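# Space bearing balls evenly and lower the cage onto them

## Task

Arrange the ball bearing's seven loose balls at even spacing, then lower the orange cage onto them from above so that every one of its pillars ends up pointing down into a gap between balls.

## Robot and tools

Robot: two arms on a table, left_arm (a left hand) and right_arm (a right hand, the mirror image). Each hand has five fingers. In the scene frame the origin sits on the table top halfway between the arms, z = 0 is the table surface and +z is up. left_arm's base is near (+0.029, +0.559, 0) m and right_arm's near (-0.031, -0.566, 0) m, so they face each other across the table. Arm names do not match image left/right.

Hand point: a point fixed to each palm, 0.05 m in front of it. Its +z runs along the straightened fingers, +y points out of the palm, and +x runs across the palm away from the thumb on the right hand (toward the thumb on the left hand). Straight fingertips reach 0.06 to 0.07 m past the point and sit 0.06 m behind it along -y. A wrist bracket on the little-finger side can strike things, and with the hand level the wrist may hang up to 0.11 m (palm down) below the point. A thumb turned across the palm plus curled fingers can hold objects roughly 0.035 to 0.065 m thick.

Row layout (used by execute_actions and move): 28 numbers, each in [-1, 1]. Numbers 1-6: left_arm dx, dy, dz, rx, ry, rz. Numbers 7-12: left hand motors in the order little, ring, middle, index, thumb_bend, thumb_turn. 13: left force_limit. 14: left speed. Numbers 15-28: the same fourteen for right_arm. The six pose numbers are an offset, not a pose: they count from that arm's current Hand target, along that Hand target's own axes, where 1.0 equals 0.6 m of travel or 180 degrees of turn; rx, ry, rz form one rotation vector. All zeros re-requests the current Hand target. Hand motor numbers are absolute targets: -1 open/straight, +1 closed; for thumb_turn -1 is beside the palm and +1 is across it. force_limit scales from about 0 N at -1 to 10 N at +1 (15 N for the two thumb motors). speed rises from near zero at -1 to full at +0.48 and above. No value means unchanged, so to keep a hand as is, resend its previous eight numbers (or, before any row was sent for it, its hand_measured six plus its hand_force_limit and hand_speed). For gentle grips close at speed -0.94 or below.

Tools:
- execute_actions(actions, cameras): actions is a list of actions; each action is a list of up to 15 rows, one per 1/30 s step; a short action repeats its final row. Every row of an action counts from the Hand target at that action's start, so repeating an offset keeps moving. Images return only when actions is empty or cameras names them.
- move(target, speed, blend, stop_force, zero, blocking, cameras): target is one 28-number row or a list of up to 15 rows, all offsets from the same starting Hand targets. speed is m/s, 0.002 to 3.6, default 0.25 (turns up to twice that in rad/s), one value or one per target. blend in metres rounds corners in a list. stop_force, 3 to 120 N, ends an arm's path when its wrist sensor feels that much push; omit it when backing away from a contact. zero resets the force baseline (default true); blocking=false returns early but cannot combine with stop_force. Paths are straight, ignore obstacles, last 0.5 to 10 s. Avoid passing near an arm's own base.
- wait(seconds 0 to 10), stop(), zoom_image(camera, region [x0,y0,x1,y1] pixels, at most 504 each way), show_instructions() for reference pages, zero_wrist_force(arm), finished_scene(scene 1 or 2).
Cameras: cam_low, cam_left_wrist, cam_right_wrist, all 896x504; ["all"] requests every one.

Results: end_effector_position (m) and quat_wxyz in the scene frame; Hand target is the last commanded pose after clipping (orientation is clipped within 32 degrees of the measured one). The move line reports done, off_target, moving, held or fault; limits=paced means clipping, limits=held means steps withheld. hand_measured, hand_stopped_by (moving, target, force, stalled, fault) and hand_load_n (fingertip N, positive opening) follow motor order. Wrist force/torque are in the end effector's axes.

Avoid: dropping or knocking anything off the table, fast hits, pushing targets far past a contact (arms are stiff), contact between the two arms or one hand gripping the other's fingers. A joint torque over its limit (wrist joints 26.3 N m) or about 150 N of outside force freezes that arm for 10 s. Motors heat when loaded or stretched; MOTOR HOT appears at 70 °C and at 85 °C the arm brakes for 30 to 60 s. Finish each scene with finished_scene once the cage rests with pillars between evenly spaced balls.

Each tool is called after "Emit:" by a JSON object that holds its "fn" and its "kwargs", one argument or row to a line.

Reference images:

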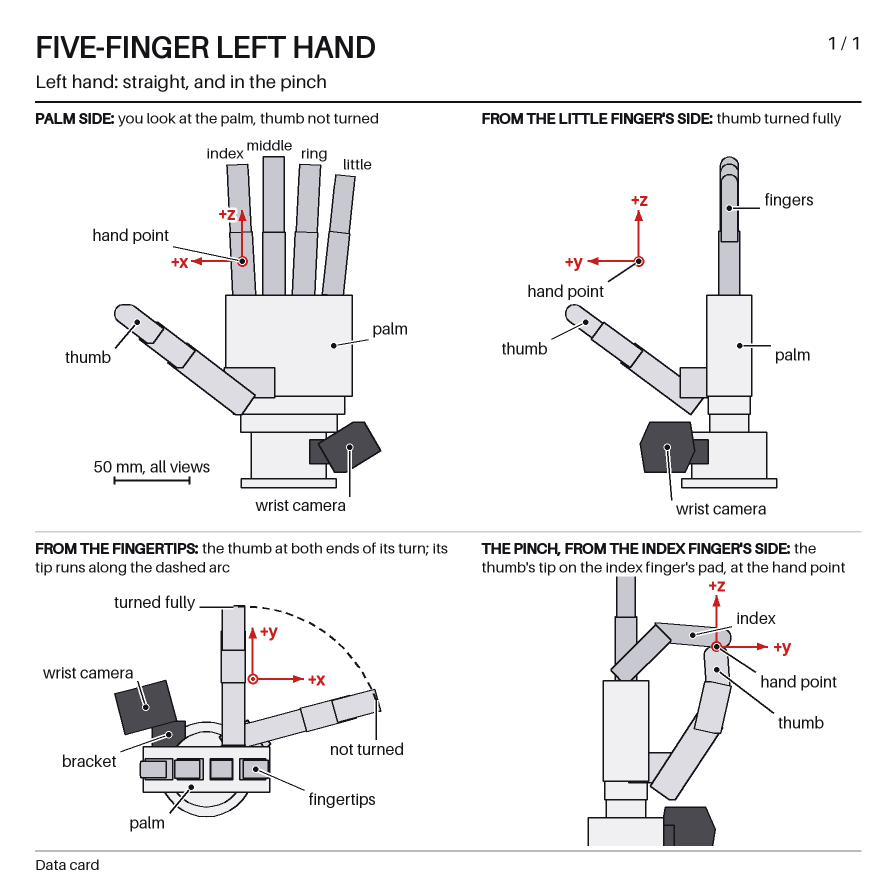

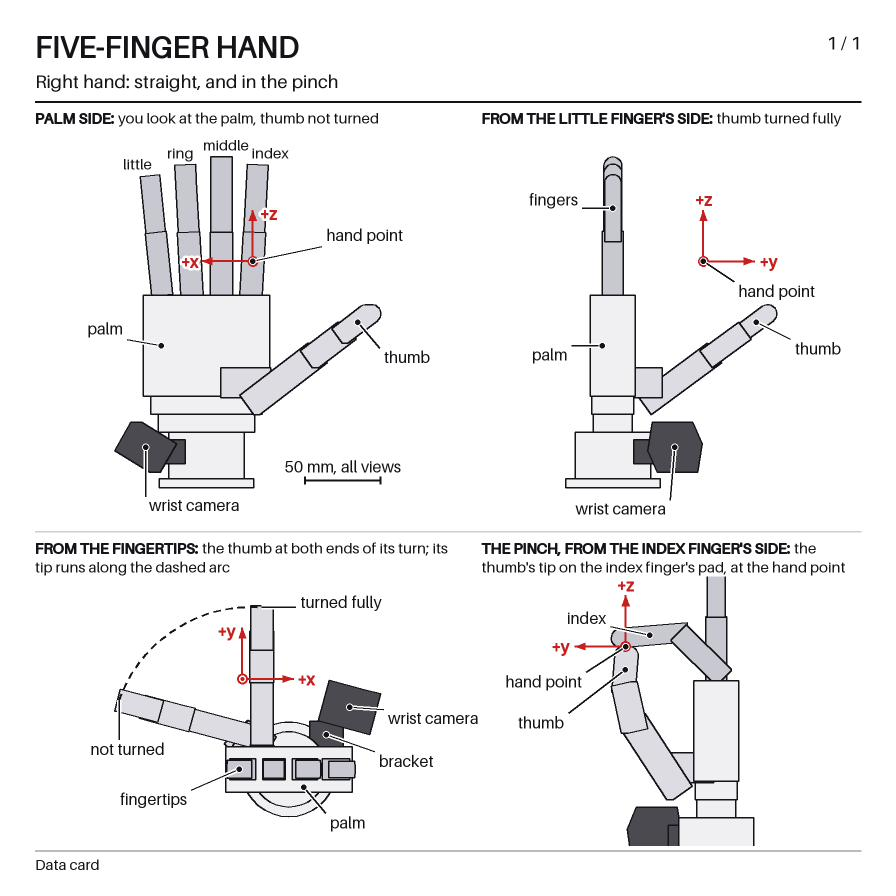

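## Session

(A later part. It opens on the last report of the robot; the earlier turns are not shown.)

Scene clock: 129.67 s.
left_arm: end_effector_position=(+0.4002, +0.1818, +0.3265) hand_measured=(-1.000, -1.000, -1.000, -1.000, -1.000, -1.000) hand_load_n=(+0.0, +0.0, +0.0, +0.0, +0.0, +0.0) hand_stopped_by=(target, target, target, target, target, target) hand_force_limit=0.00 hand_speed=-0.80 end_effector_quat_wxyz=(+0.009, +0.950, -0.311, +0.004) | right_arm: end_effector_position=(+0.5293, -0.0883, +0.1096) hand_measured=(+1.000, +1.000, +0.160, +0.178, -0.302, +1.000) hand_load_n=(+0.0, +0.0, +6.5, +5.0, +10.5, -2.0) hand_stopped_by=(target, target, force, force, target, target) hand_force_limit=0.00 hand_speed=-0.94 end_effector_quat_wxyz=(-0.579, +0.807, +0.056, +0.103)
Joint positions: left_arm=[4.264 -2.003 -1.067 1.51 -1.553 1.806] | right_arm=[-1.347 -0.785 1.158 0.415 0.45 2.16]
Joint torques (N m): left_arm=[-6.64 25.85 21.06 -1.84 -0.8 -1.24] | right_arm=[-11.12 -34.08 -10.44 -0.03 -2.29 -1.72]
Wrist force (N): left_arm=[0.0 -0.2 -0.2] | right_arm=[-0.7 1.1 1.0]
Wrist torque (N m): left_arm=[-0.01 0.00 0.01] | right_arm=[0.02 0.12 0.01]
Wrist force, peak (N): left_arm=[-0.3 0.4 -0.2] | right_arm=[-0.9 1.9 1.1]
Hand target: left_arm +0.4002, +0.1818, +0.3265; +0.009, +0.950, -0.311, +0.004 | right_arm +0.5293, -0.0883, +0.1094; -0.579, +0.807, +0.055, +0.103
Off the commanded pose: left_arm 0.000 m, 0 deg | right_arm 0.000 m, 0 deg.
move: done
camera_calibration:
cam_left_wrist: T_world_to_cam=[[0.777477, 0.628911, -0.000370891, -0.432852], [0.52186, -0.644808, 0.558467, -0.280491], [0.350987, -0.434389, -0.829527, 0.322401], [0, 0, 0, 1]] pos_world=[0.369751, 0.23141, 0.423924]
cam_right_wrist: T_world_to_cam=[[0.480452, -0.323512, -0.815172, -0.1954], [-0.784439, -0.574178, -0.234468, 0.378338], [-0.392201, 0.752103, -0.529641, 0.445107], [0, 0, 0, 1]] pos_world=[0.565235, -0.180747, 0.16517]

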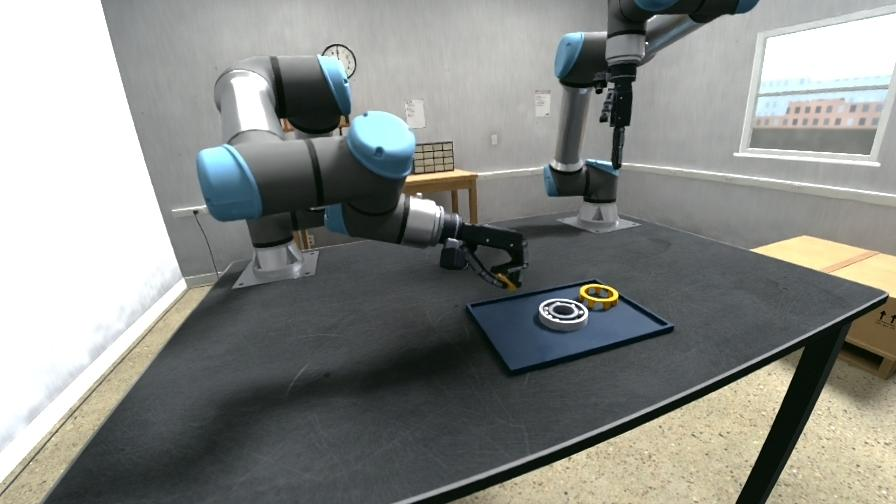

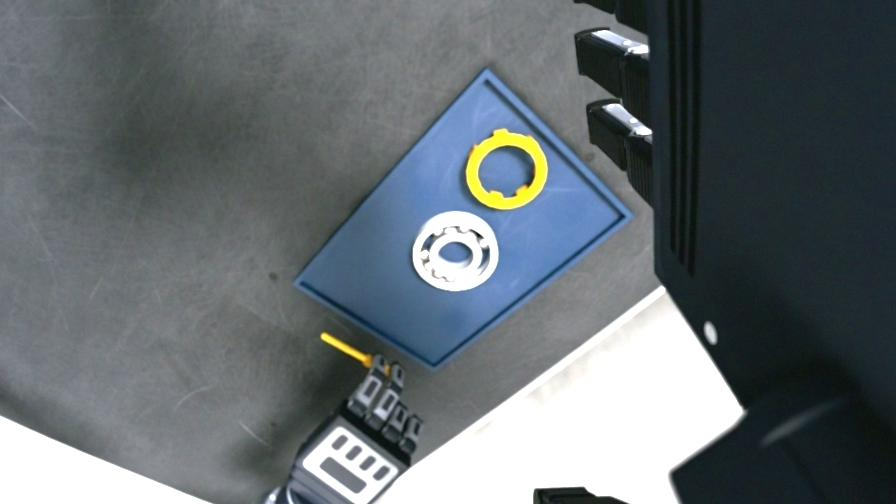

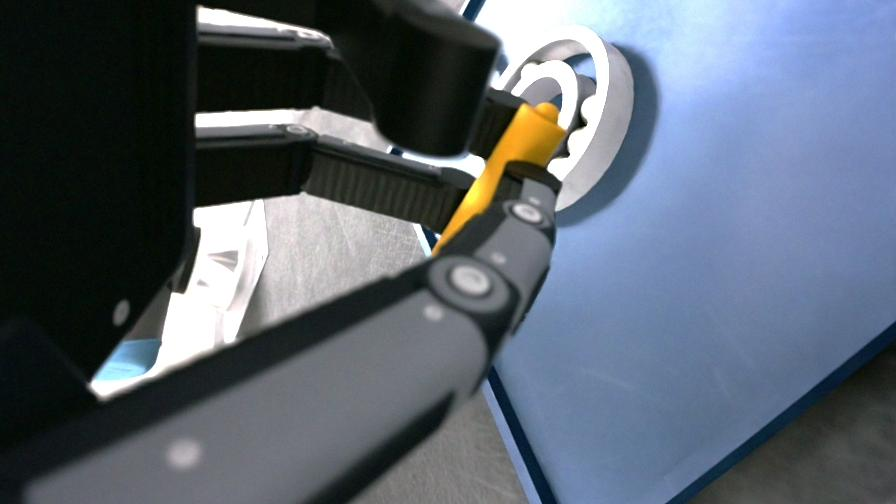

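Emit:
{"fn": "move", "kwargs": {
  "target": [
    [0,0,0,0,0,0,-1,-1,-1,-1,-1,-1,0,-0.8,0.0192,-0.0769,-0.0258,0.0683,0.1113,-0.4879,1,1,0.5,0.5,-0.3,1,0.0,-0.94],
    [0,0,0,0,0,0,-1,-1,-1,-1,-1,-1,0,-0.8,0.0297,-0.0815,0.1358,0.0683,0.1113,-0.4879,1,1,0.5,0.5,-0.3,1,0.0,-0.94]
  ],
  "speed": [0.25,0.1],
  "cameras": ["all"]
}}

Emit:
{"fn": "zoom_image", "kwargs": {
  "camera": "cam_left_wrist",
  "region": [360, 180, 560, 320]
}}

Scene clock: 136.40 s.
left_arm: end_effector_position=(+0.4002, +0.1818, +0.3265) hand_measured=(-1.000, -1.000, -1.000, -1.000, -1.000, -1.000) hand_load_n=(+0.0, +0.0, +0.0, +0.0, -0.5, +0.0) hand_stopped_by=(target, target, target, target, target, target) hand_force_limit=0.00 hand_speed=-0.80 end_effector_quat_wxyz=(+0.009, +0.950, -0.311, +0.004) | right_arm: end_effector_position=(+0.5446, +0.0041, +0.1334) hand_measured=(+1.000, +1.000, +0.160, +0.178, -0.302, +1.000) hand_load_n=(+0.0, +0.0, +6.5, +5.0, +10.5, -2.0) hand_stopped_by=(target, target, force, force, target, target) hand_force_limit=0.00 hand_speed=-0.94 end_effector_quat_wxyz=(-0.422, +0.456, +0.514, +0.592)
Joint positions: left_arm=[4.264 -2.003 -1.067 1.51 -1.553 1.806] | right_arm=[-1.2 -0.901 1.63 -0.853 0.477 1.455]
Joint torques (N m): left_arm=[-6.74 26.57 20.13 -1.87 -0.85 -1.2] | right_arm=[-7.84 -51.09 -16.67 -2.39 -0.11 1.4]
Wrist force (N): left_arm=[0.1 0.2 -0.3] | right_arm=[-1.8 0.4 0.3]
Wrist torque (N m): left_arm=[0.06 0.00 0.01] | right_arm=[0.29 0.14 -0.17]
Wrist force, peak (N): left_arm=[-0.3 0.2 -0.5] | right_arm=[-2.2 0.2 1.2]
Hand target: left_arm +0.4002, +0.1818, +0.3265; +0.009, +0.950, -0.311, +0.004 | right_arm +0.5447, +0.0040, +0.1335; -0.422, +0.456, +0.513, +0.592
Off the commanded pose: left_arm 0.000 m, 0 deg | right_arm 0.000 m, 0 deg.
move: done
camera_calibration:
cam_left_wrist: T_world_to_cam=[[0.777477, 0.628911, -0.000370891, -0.432852], [0.52186, -0.644808, 0.558467, -0.280491], [0.350987, -0.434389, -0.829527, 0.322401], [0, 0, 0, 1]] pos_world=[0.369751, 0.23141, 0.423924]
cam_right_wrist: T_world_to_cam=[[0.85972, -0.126548, 0.49484, -0.535614], [0.354349, -0.549975, -0.756283, -0.101738], [0.367856, 0.825538, -0.427983, -0.0335054], [0, 0, 0, 1]] pos_world=[0.508854, -0.0960742, 0.173761]

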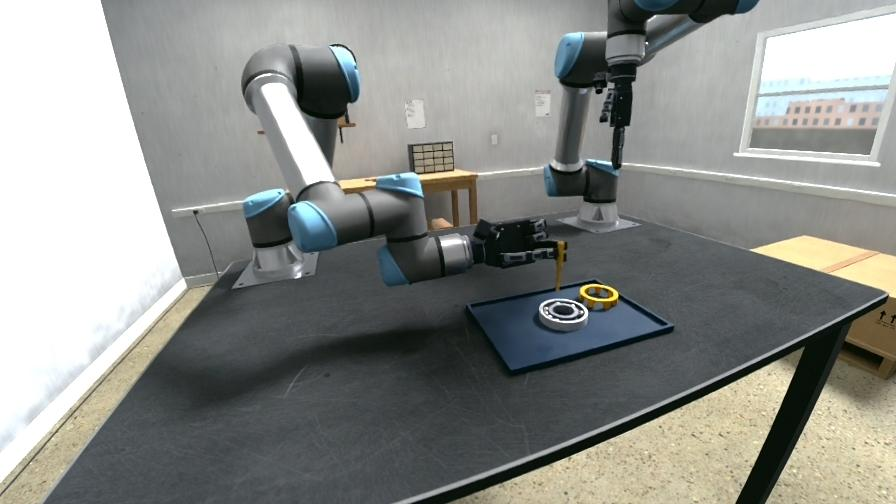

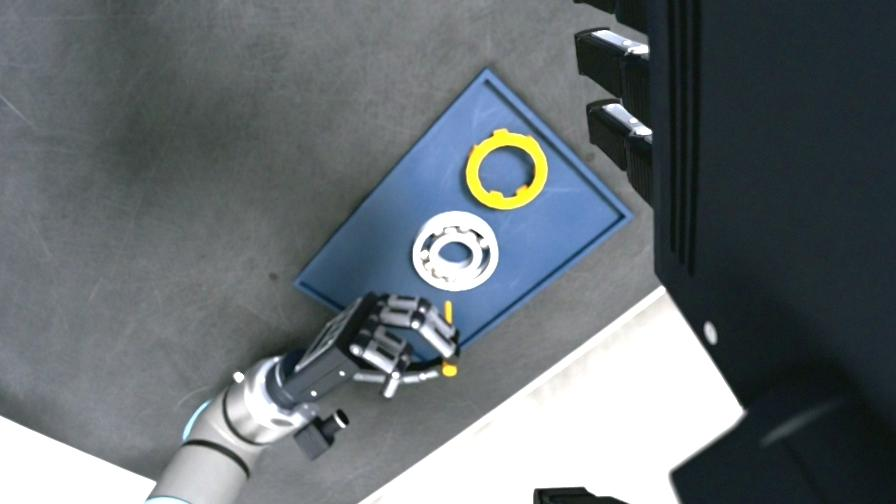

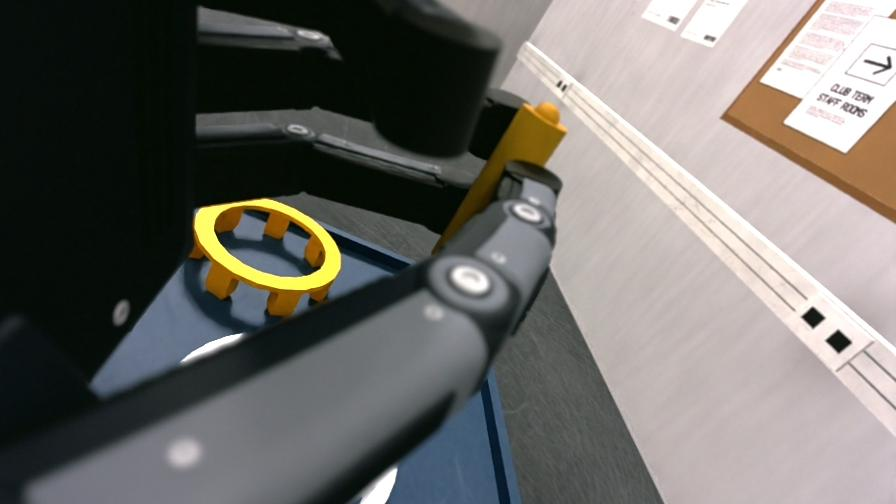

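Scaled by 2.520.

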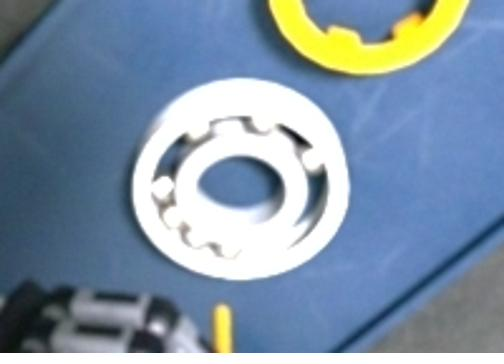

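Emit:
{"fn": "execute_actions", "kwargs": {
  "actions": [],
  "cameras": ["cam_left_wrist"]
}}

Emit:
{"fn": "zoom_image", "kwargs": {
  "camera": "cam_left_wrist",
  "region": [330, 180, 582, 322]
}}

Scene clock: 136.97 s.
left_arm: end_effector_position=(+0.4002, +0.1818, +0.3265) hand_measured=(-1.000, -1.000, -1.000, -1.000, -1.000, -1.000) hand_load_n=(+0.0, +0.0, +0.0, +0.0, +0.0, +0.0) hand_stopped_by=(target, target, target, target, target, target) hand_force_limit=0.00 hand_speed=-0.80 end_effector_quat_wxyz=(+0.009, +0.950, -0.311, +0.004) | right_arm: end_effector_position=(+0.5447, +0.0041, +0.1335) hand_measured=(+1.000, +1.000, +0.160, +0.178, -0.302, +1.000) hand_load_n=(+0.0, +0.0, +6.5, +5.0, +10.5, -2.0) hand_stopped_by=(target, target, force, force, target, target) hand_force_limit=0.00 hand_speed=-0.94 end_effector_quat_wxyz=(-0.422, +0.456, +0.513, +0.592)
Joint positions: left_arm=[4.264 -2.003 -1.067 1.51 -1.553 1.806] | right_arm=[-1.2 -0.901 1.63 -0.853 0.477 1.455]
Joint velocities: within noise
Joint torques (N m): left_arm=[-7.25 26.14 20.08 -1.81 -0.73 -1.15] | right_arm=[-11.64 -54.13 -21.4 -1.7 1.37 1.59]
Motor temperatures (°C): left_arm=[26 29 26 36 32 34] | right_arm=[26 28 26 32 35 35]
Wrist force (N): left_arm=[0.0 0.2 -0.2] | right_arm=[-1.8 0.4 0.4]
Wrist torque (N m): left_arm=[0.06 0.01 0.01] | right_arm=[0.28 0.14 -0.18]
Wrist force, peak (N): left_arm=[0.0 0.1 -0.4] | right_arm=[-1.9 0.4 0.3]
Hand target: left_arm +0.4002, +0.1818, +0.3265; +0.009, +0.950, -0.311, +0.004 | right_arm +0.5447, +0.0040, +0.1335; -0.422, +0.456, +0.513, +0.592
Off the commanded pose: left_arm 0.000 m, 0 deg | right_arm 0.000 m, 0 deg.
camera_calibration:
cam_left_wrist: T_world_to_cam=[[0.777477, 0.628911, -0.000370891, -0.432852], [0.52186, -0.644808, 0.558467, -0.280491], [0.350987, -0.434389, -0.829527, 0.322401], [0, 0, 0, 1]] pos_world=[0.369751, 0.23141, 0.423924]
Images, in order (width x height): cam_left_wrist 896x504.

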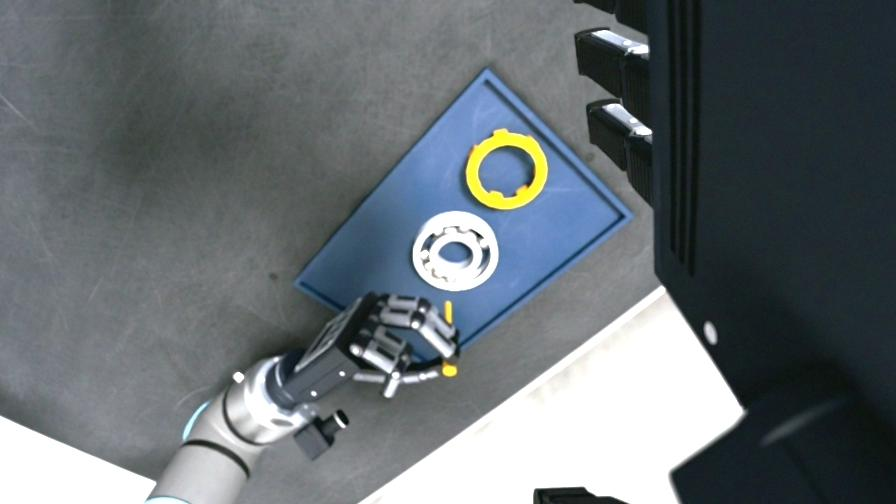

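Scaled by 2.000.

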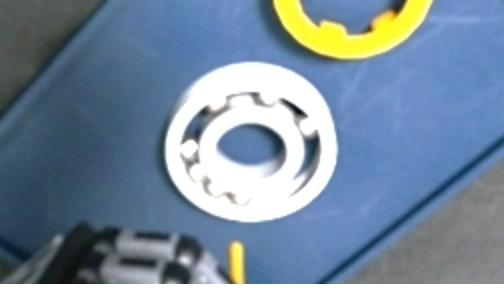

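Emit:
{"fn": "move", "kwargs": {
  "target": [0,0,0,0,0,0,-1,-1,-1,-1,-1,-1,0,-0.8,-0.04777,-0.01402,-0.00648,0,0,0,1,1,0.5,0.5,-0.3,1,0.0,-0.94],
  "speed": 0.06,
  "cameras": ["cam_left_wrist","cam_low"]
}}

Emit:
{"fn": "zoom_image", "kwargs": {
  "camera": "cam_left_wrist",
  "region": [390, 200, 516, 320]
}}

Emit:
{"fn": "zoom_image", "kwargs": {
  "camera": "cam_low",
  "region": [350, 200, 602, 342]
}}

Scene clock: 138.77 s.
left_arm: end_effector_position=(+0.4002, +0.1818, +0.3265) hand_measured=(-1.000, -1.000, -1.000, -1.000, -1.000, -1.000) hand_load_n=(+0.0, +0.0, +0.0, +0.0, +0.0, +0.0) hand_stopped_by=(target, target, target, target, target, target) hand_force_limit=0.00 hand_speed=-0.80 end_effector_quat_wxyz=(+0.009, +0.950, -0.311, +0.004) | right_arm: end_effector_position=(+0.5427, +0.0020, +0.1033) hand_measured=(+1.000, +1.000, +0.160, +0.178, -0.302, +1.000) hand_load_n=(+0.0, +0.0, +6.5, +5.0, +10.5, -1.5) hand_stopped_by=(target, target, force, force, target, target) hand_force_limit=0.00 hand_speed=-0.94 end_effector_quat_wxyz=(-0.422, +0.456, +0.513, +0.592) end_effector_velocity=(+0.000, +0.000, +0.002) end_effector_angular_velocity=(+0.000, +0.001, -0.001)
Joint positions: left_arm=[4.264 -2.003 -1.067 1.51 -1.553 1.806] | right_arm=[-1.202 -0.857 1.65 -0.918 0.475 1.456]
Joint velocities: left_arm=[within noise] | right_arm=[0 -0.003 -0.002 0.005 0.001 0.001]
Joint torques (N m): left_arm=[-6.75 26.35 19.91 -1.87 -0.79 -1.15] | right_arm=[-7.14 -56.07 -20.83 -0.16 -0.32 1.3]
Wrist force (N): left_arm=[-0.1 -0.1 0.0] | right_arm=[-1.7 0.5 0.3]
Wrist torque (N m): left_arm=[-0.01 0.04 0.00] | right_arm=[0.31 0.15 -0.26]
Wrist force, peak (N): left_arm=[-0.2 0.1 -0.6] | right_arm=[-2.6 0.1 0.1]
Hand target: left_arm +0.4002, +0.1818, +0.3265; +0.009, +0.950, -0.311, +0.004 | right_arm +0.5427, +0.0021, +0.1035; -0.422, +0.456, +0.513, +0.592
Off the commanded pose: left_arm 0.000 m, 0 deg | right_arm 0.000 m, 0 deg.
move: done
camera_calibration:
cam_left_wrist: T_world_to_cam=[[0.777477, 0.628911, -0.000370891, -0.432852], [0.52186, -0.644808, 0.558467, -0.280491], [0.350987, -0.434389, -0.829527, 0.322401], [0, 0, 0, 1]] pos_world=[0.369751, 0.23141, 0.423924]
Images, in order (width x height): cam_low 896x504, cam_left_wrist 896x504.

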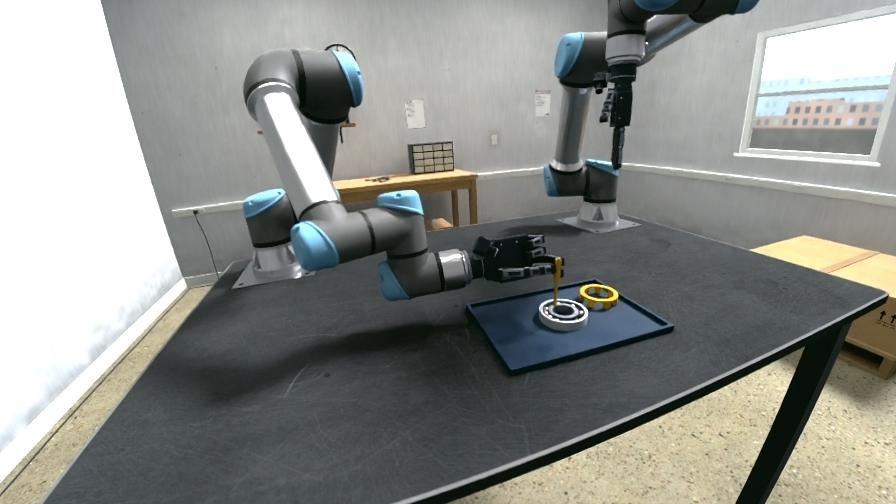

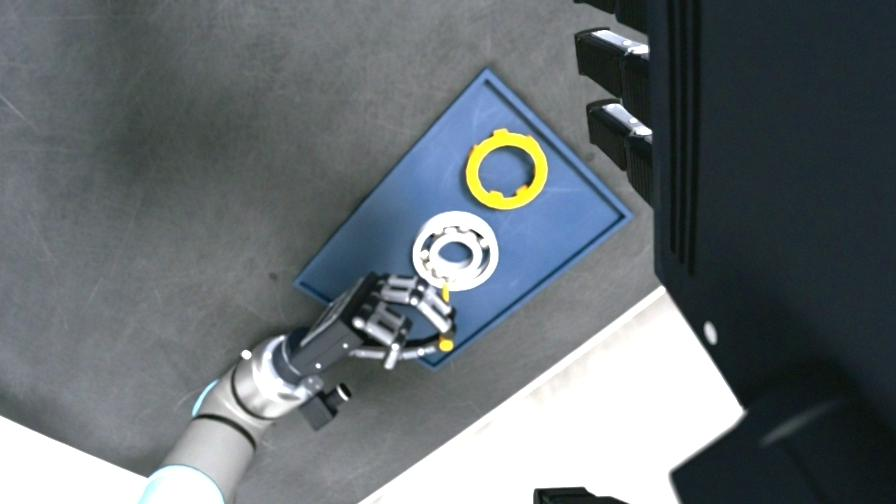

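Scaled by 4.000.

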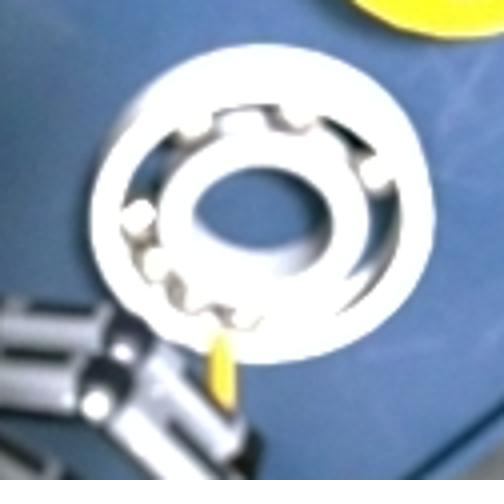

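Scaled by 2.000.

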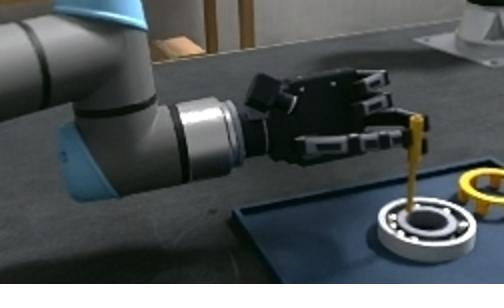

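Emit:
{"fn": "move", "kwargs": {
  "target": [0,0,0,0,0,0,-1,-1,-1,-1,-1,-1,0,-0.8,-0.02937,-0.00616,-0.00079,0,0,0,1,1,0.5,0.5,-0.3,1,0.0,-0.94],
  "speed": 0.02,
  "stop_force": 3,
  "cameras": ["cam_left_wrist"]
}}

Emit:
{"fn": "zoom_image", "kwargs": {
  "camera": "cam_left_wrist",
  "region": [390, 200, 516, 320]
}}

Scene clock: 141.27 s.
left_arm: end_effector_position=(+0.4002, +0.1818, +0.3265) hand_measured=(-1.000, -1.000, -1.000, -1.000, -1.000, -1.000) hand_load_n=(+0.0, +0.5, +0.0, +0.0, +0.0, -0.5) hand_stopped_by=(target, target, target, target, target, target) hand_force_limit=0.00 hand_speed=-0.80 end_effector_quat_wxyz=(+0.009, +0.950, -0.311, +0.004) | right_arm: end_effector_position=(+0.5431, +0.0026, +0.0855) hand_measured=(+1.000, +1.000, +0.160, +0.178, -0.302, +1.000) hand_load_n=(+0.0, +0.0, +6.5, +5.0, +10.5, -2.0) hand_stopped_by=(target, target, force, force, target, target) hand_force_limit=0.00 hand_speed=-0.94 end_effector_quat_wxyz=(-0.422, +0.456, +0.513, +0.592)
Joint positions: left_arm=[4.264 -2.003 -1.067 1.51 -1.553 1.806] | right_arm=[-1.202 -0.826 1.651 -0.951 0.476 1.456]
Joint torques (N m): left_arm=[-6.76 26.33 19.68 -1.96 -0.77 -1.05] | right_arm=[8.8 -55 -7.6 -0.34 1.13 1.33]
Wrist force (N): left_arm=[0.0 0.0 -0.1] | right_arm=[-1.5 0.5 0.2]
Wrist torque (N m): left_arm=[0.01 0.02 0.01] | right_arm=[0.31 0.15 -0.25]
Wrist force, peak (N): left_arm=[-0.2 0.5 -0.1] | right_arm=[-2.0 0.5 0.2]
Hand target: left_arm +0.4002, +0.1818, +0.3265; +0.009, +0.950, -0.311, +0.004 | right_arm +0.5431, +0.0026, +0.0855; -0.422, +0.456, +0.513, +0.592
Off the commanded pose: left_arm 0.000 m, 0 deg | right_arm 0.000 m, 0 deg.
move: done
camera_calibration:
cam_left_wrist: T_world_to_cam=[[0.777477, 0.628911, -0.000370891, -0.432852], [0.52186, -0.644808, 0.558467, -0.280491], [0.350987, -0.434389, -0.829527, 0.322401], [0, 0, 0, 1]] pos_world=[0.369751, 0.23141, 0.423924]
Images, in order (width x height): cam_left_wrist 896x504.

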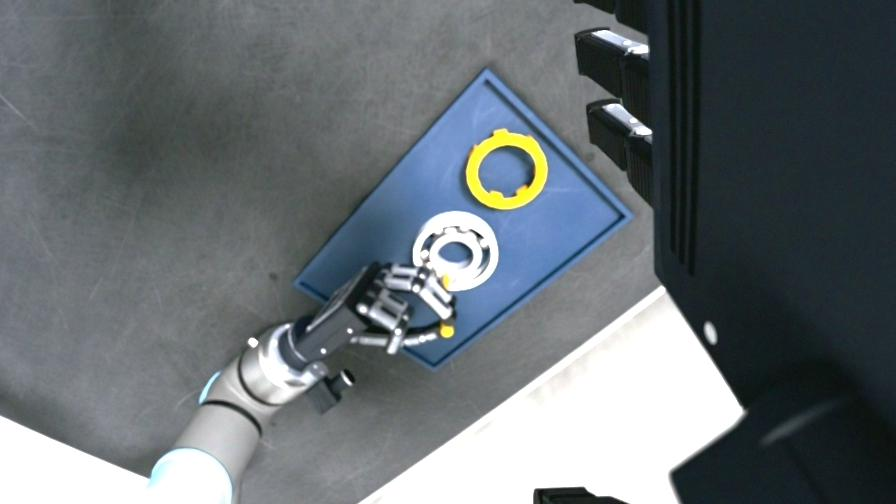

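Scaled by 4.000.

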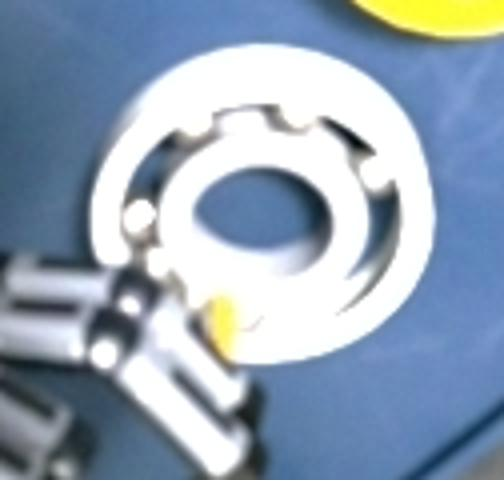

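Emit:
{"fn": "wait", "kwargs": {
  "seconds": 0.1,
  "cameras": ["cam_low"]
}}

Emit:
{"fn": "zoom_image", "kwargs": {
  "camera": "cam_low",
  "region": [520, 260, 646, 350]
}}

Scene clock: 142.47 s.
left_arm: end_effector_position=(+0.4002, +0.1818, +0.3265) hand_measured=(-1.000, -1.000, -1.000, -1.000, -1.000, -1.000) hand_load_n=(+0.0, +0.0, +0.0, +0.0, +0.0, +0.0) hand_stopped_by=(target, target, target, target, target, target) hand_force_limit=0.00 hand_speed=-0.80 end_effector_quat_wxyz=(+0.009, +0.950, -0.311, +0.004) | right_arm: end_effector_position=(+0.5431, +0.0026, +0.0855) hand_measured=(+1.000, +1.000, +0.160, +0.178, -0.302, +1.000) hand_load_n=(+0.0, +0.0, +6.5, +5.0, +10.5, -2.0) hand_stopped_by=(target, target, force, force, target, target) hand_force_limit=0.00 hand_speed=-0.94 end_effector_quat_wxyz=(-0.422, +0.456, +0.513, +0.592)
Joint positions: left_arm=[4.264 -2.003 -1.067 1.51 -1.553 1.806] | right_arm=[-1.202 -0.826 1.651 -0.951 0.476 1.456]
Joint torques (N m): left_arm=[-5.91 25.89 19.77 -1.91 -0.78 -1.11] | right_arm=[6.97 -54.82 -10.39 -1.16 0.17 1.36]
Wrist force (N): left_arm=[-0.1 0.1 -0.2] | right_arm=[-1.4 0.4 0.2]
Wrist torque (N m): left_arm=[0.04 0.03 0.00] | right_arm=[0.31 0.13 -0.25]
Wrist force, peak (N): left_arm=[0.0 0.0 -0.5] | right_arm=[-1.7 0.4 0.2]
Hand target: left_arm +0.4002, +0.1818, +0.3265; +0.009, +0.950, -0.311, +0.004 | right_arm +0.5431, +0.0026, +0.0855; -0.422, +0.456, +0.513, +0.592
Off the commanded pose: left_arm 0.000 m, 0 deg | right_arm 0.000 m, 0 deg.
wait: 0.10 s; at rest from the start
Images, in order (width x height): cam_low 896x504.

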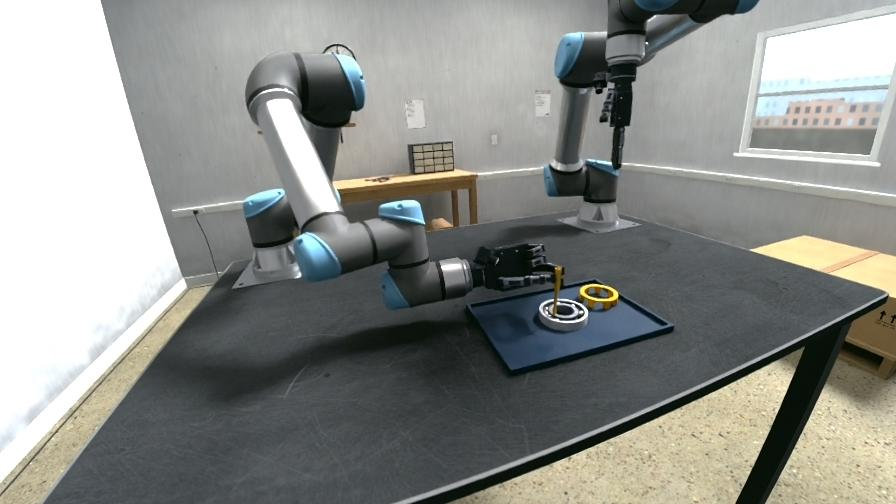

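Scaled by 4.000.

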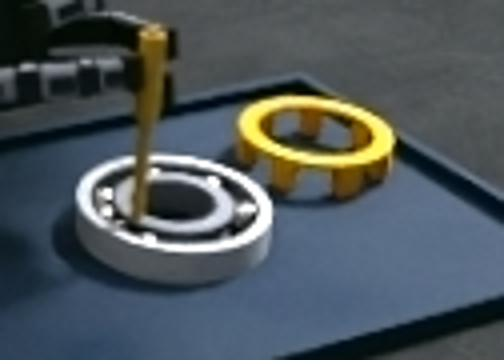

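Emit:
{"fn": "move", "kwargs": {
  "target": [0,0,0,0,0,0,-1,-1,-1,-1,-1,-1,0,-0.8,0.00457,0.01251,-0.01014,0,0,0,1,1,0.5,0.5,-0.3,1,0.0,-0.94],
  "speed": 0.02,
  "cameras": ["cam_left_wrist","cam_low"]
}}

Emit:
{"fn": "zoom_image", "kwargs": {
  "camera": "cam_left_wrist",
  "region": [410, 240, 473, 300]
}}

Emit:
{"fn": "zoom_image", "kwargs": {
  "camera": "cam_low",
  "region": [530, 285, 600, 335]
}}

Scene clock: 144.87 s.
left_arm: end_effector_position=(+0.4002, +0.1818, +0.3265) hand_measured=(-1.000, -1.000, -1.000, -1.000, -1.000, -1.000) hand_load_n=(+0.0, +0.0, +0.0, +0.0, +0.0, +0.0) hand_stopped_by=(target, target, target, target, target, target) hand_force_limit=0.00 hand_speed=-0.80 end_effector_quat_wxyz=(+0.009, +0.950, -0.311, +0.004) | right_arm: end_effector_position=(+0.5492, -0.0046, +0.0896) hand_measured=(+1.000, +1.000, +0.160, +0.178, -0.302, +1.000) hand_load_n=(+0.0, +0.0, +6.5, +5.0, +10.5, -2.0) hand_stopped_by=(target, target, force, force, target, target) hand_force_limit=0.00 hand_speed=-0.94 end_effector_quat_wxyz=(-0.422, +0.456, +0.513, +0.592)
Joint positions: left_arm=[4.264 -2.003 -1.067 1.51 -1.553 1.806] | right_arm=[-1.217 -0.831 1.648 -0.946 0.46 1.46]
Joint torques (N m): left_arm=[-6.45 26.87 19.61 -1.88 -0.73 -1.07] | right_arm=[7.13 -46.4 -17.81 -0.49 1.08 0.71]
Wrist force (N): left_arm=[0.0 0.2 -0.1] | right_arm=[-1.7 0.4 0.2]
Wrist torque (N m): left_arm=[0.03 0.01 0.01] | right_arm=[0.31 0.15 -0.30]
Wrist force, peak (N): left_arm=[0.0 0.7 0.0] | right_arm=[-2.0 0.2 0.4]
Hand target: left_arm +0.4002, +0.1818, +0.3265; +0.009, +0.950, -0.311, +0.004 | right_arm +0.5491, -0.0044, +0.0895; -0.422, +0.456, +0.513, +0.592
Off the commanded pose: left_arm 0.000 m, 0 deg | right_arm 0.000 m, 0 deg.
move: done
camera_calibration:
cam_left_wrist: T_world_to_cam=[[0.777477, 0.628911, -0.000370891, -0.432852], [0.52186, -0.644808, 0.558467, -0.280491], [0.350987, -0.434389, -0.829527, 0.322401], [0, 0, 0, 1]] pos_world=[0.369751, 0.23141, 0.423924]
Images, in order (width x height): cam_low 896x504, cam_left_wrist 896x504.

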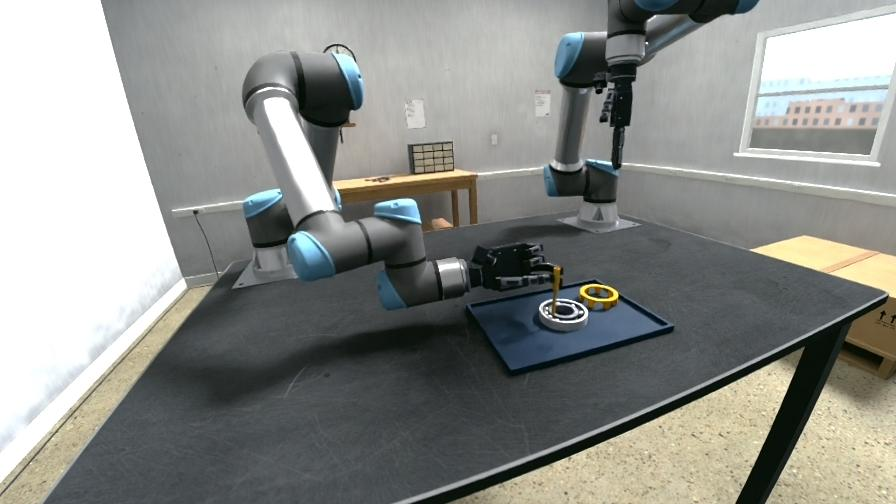

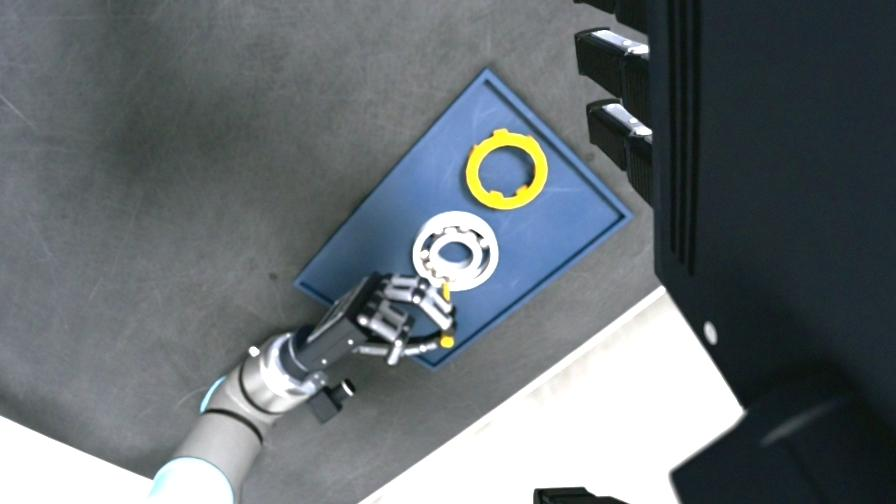

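Scaled by 8.000.

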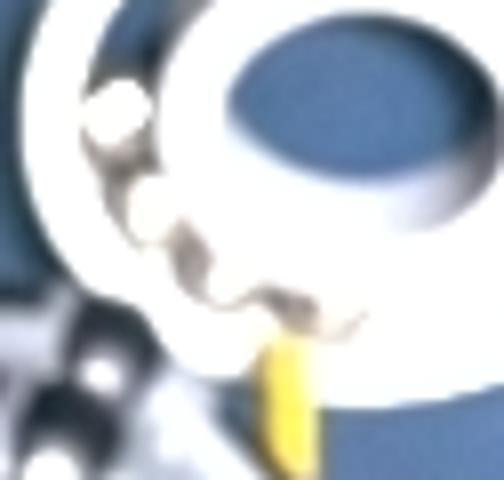

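Scaled by 7.200.

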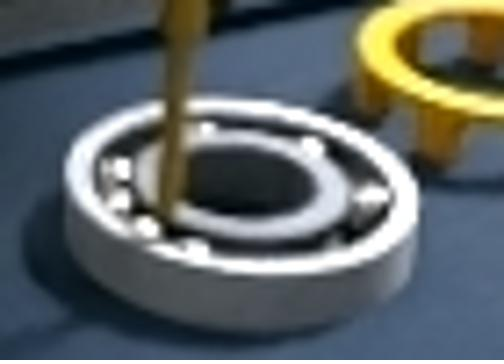

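Emit:
{"fn": "move", "kwargs": {
  "target": [0,0,0,0,0,0,-1,-1,-1,-1,-1,-1,0,-0.8,-0.01946,-0.00447,-0.00113,0,0,0,1,1,0.5,0.5,-0.3,1,0.0,-0.94],
  "speed": 0.01,
  "stop_force": 3,
  "cameras": ["cam_left_wrist","cam_low"]
}}

Emit:
{"fn": "zoom_image", "kwargs": {
  "camera": "cam_left_wrist",
  "region": [410, 240, 473, 300]
}}

Emit:
{"fn": "zoom_image", "kwargs": {
  "camera": "cam_low",
  "region": [530, 285, 600, 335]
}}

Scene clock: 148.00 s.
left_arm: end_effector_position=(+0.4002, +0.1818, +0.3265) hand_measured=(-1.000, -1.000, -1.000, -1.000, -1.000, -1.000) hand_load_n=(+0.0, +0.0, +0.0, +0.0, +0.0, +0.0) hand_stopped_by=(target, target, target, target, target, target) hand_force_limit=0.00 hand_speed=-0.80 end_effector_quat_wxyz=(+0.009, +0.950, -0.311, +0.004) | right_arm: end_effector_position=(+0.5491, -0.0044, +0.0775) hand_measured=(+1.000, +1.000, +0.158, +0.178, -0.302, +1.000) hand_load_n=(+0.5, +0.0, +7.0, +4.5, +10.5, -2.0) hand_stopped_by=(target, target, force, force, target, target) hand_force_limit=0.00 hand_speed=-0.94 end_effector_quat_wxyz=(-0.422, +0.456, +0.513, +0.592)
Joint positions: left_arm=[4.264 -2.003 -1.067 1.51 -1.553 1.806] | right_arm=[-1.217 -0.81 1.65 -0.968 0.461 1.46]
Joint torques (N m): left_arm=[-6.25 26.45 19.48 -1.92 -0.69 -0.96] | right_arm=[12.17 -56.21 -10.76 0.18 0.55 1.19]
Wrist force (N): left_arm=[0.1 -0.1 -0.1] | right_arm=[-1.7 0.4 0.1]
Wrist torque (N m): left_arm=[0.00 -0.01 0.02] | right_arm=[0.30 0.16 -0.31]
Wrist force, peak (N): left_arm=[-0.1 0.3 -0.5] | right_arm=[-2.0 0.5 0.4]
Hand target: left_arm +0.4002, +0.1818, +0.3265; +0.009, +0.950, -0.311, +0.004 | right_arm +0.5491, -0.0044, +0.0775; -0.422, +0.456, +0.513, +0.592
Off the commanded pose: left_arm 0.000 m, 0 deg | right_arm 0.000 m, 0 deg.
move: done
camera_calibration:
cam_left_wrist: T_world_to_cam=[[0.777477, 0.628911, -0.000370891, -0.432852], [0.52186, -0.644808, 0.558467, -0.280491], [0.350987, -0.434389, -0.829527, 0.322401], [0, 0, 0, 1]] pos_world=[0.369751, 0.23141, 0.423924]
Images, in order (width x height): cam_low 896x504, cam_left_wrist 896x504.

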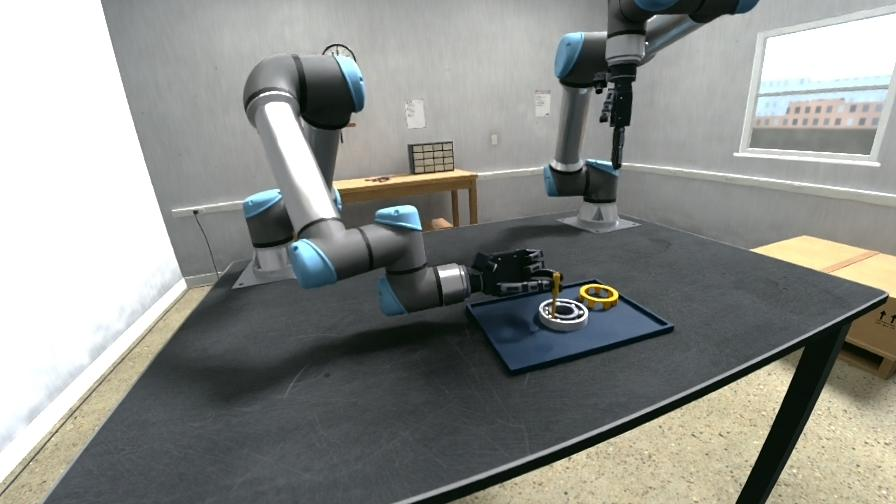

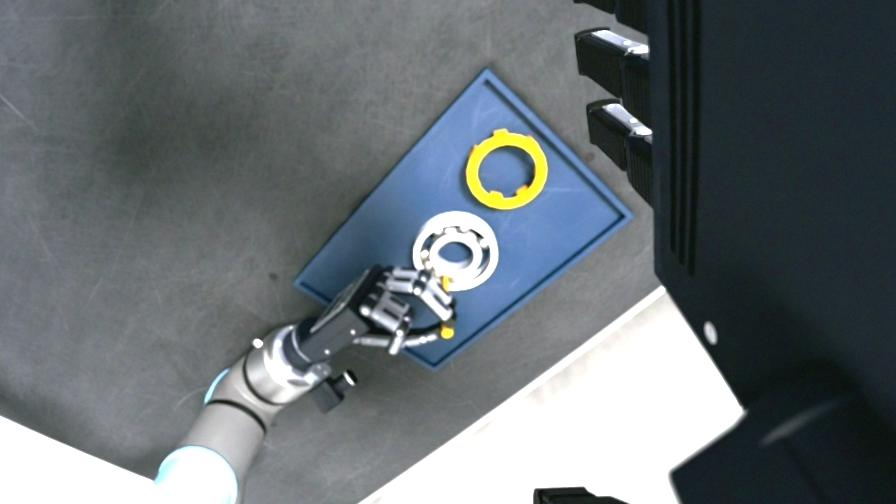

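Scaled by 8.000.

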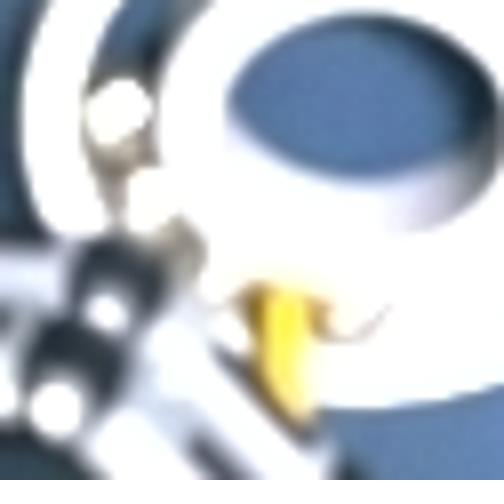

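Scaled by 7.200.

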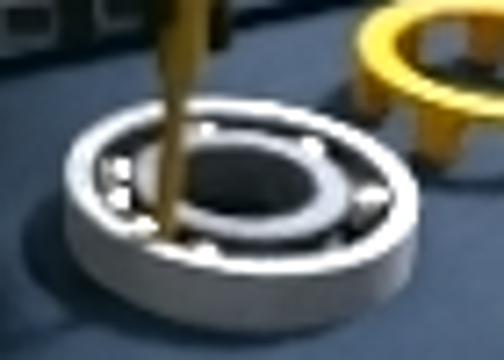

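Emit:
{"fn": "move", "kwargs": {
  "target": [0,0,0,0,0,0,-1,-1,-1,-1,-1,-1,0,-0.8,-0.00811,-0.00186,-0.00047,0,0,0,1,1,0.5,0.5,-0.3,1,0.0,-0.94],
  "speed": 0.01,
  "stop_force": 3,
  "cameras": ["cam_left_wrist","cam_low"]
}}

Emit:
{"fn": "zoom_image", "kwargs": {
  "camera": "cam_left_wrist",
  "region": [410, 240, 473, 300]
}}

Emit:
{"fn": "zoom_image", "kwargs": {
  "camera": "cam_low",
  "region": [530, 285, 600, 335]
}}

Scene clock: 149.90 s.
left_arm: end_effector_position=(+0.4002, +0.1818, +0.3265) hand_measured=(-1.000, -1.000, -1.000, -1.000, -1.000, -1.000) hand_load_n=(+0.5, +0.0, +0.0, +0.0, +0.0, +0.0) hand_stopped_by=(target, target, target, target, target, target) hand_force_limit=0.00 hand_speed=-0.80 end_effector_quat_wxyz=(+0.009, +0.950, -0.311, +0.004) | right_arm: end_effector_position=(+0.5491, -0.0044, +0.0725) hand_measured=(+1.000, +1.000, +0.158, +0.178, -0.302, +1.000) hand_load_n=(+0.0, +0.0, +6.5, +5.0, +10.5, -1.5) hand_stopped_by=(target, target, force, force, target, target) hand_force_limit=0.00 hand_speed=-0.94 end_effector_quat_wxyz=(-0.422, +0.456, +0.513, +0.592)
Joint positions: left_arm=[4.264 -2.003 -1.067 1.51 -1.553 1.806] | right_arm=[-1.217 -0.802 1.65 -0.977 0.461 1.46]
Joint torques (N m): left_arm=[-6.59 26.52 18.76 -1.99 -0.76 -1.01] | right_arm=[11.41 -55.37 -7.77 0.14 -0.72 -0.03]
Wrist force (N): left_arm=[-0.3 -0.1 -0.1] | right_arm=[-1.8 0.4 0.2]
Wrist torque (N m): left_arm=[-0.01 0.06 0.00] | right_arm=[0.27 0.14 -0.31]
Wrist force, peak (N): left_arm=[-0.3 0.4 -0.2] | right_arm=[-1.9 0.5 0.3]
Hand target: left_arm +0.4002, +0.1818, +0.3265; +0.009, +0.950, -0.311, +0.004 | right_arm +0.5491, -0.0044, +0.0725; -0.422, +0.456, +0.513, +0.592
Off the commanded pose: left_arm 0.000 m, 0 deg | right_arm 0.000 m, 0 deg.
move: done
camera_calibration:
cam_left_wrist: T_world_to_cam=[[0.777477, 0.628911, -0.000370891, -0.432852], [0.52186, -0.644808, 0.558467, -0.280491], [0.350987, -0.434389, -0.829527, 0.322401], [0, 0, 0, 1]] pos_world=[0.369751, 0.23141, 0.423924]
Images, in order (width x height): cam_low 896x504, cam_left_wrist 896x504.

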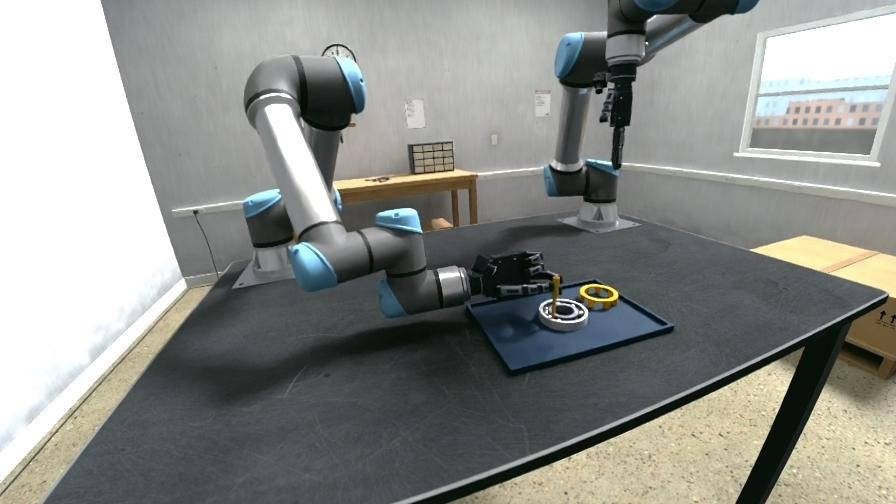

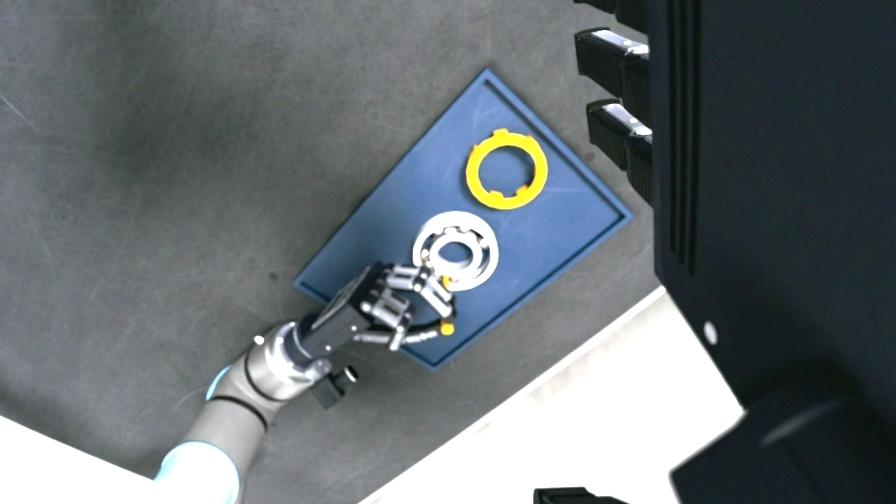

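Scaled by 8.000.

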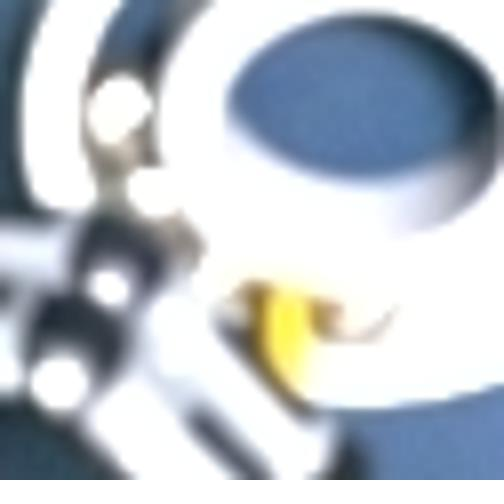

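Scaled by 7.200.

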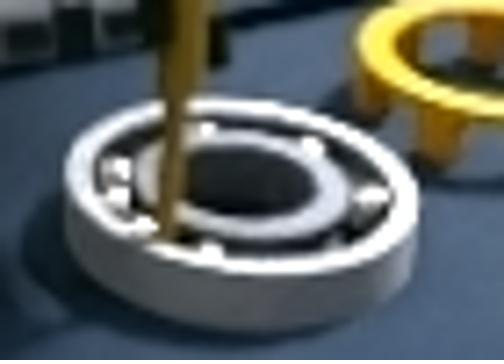

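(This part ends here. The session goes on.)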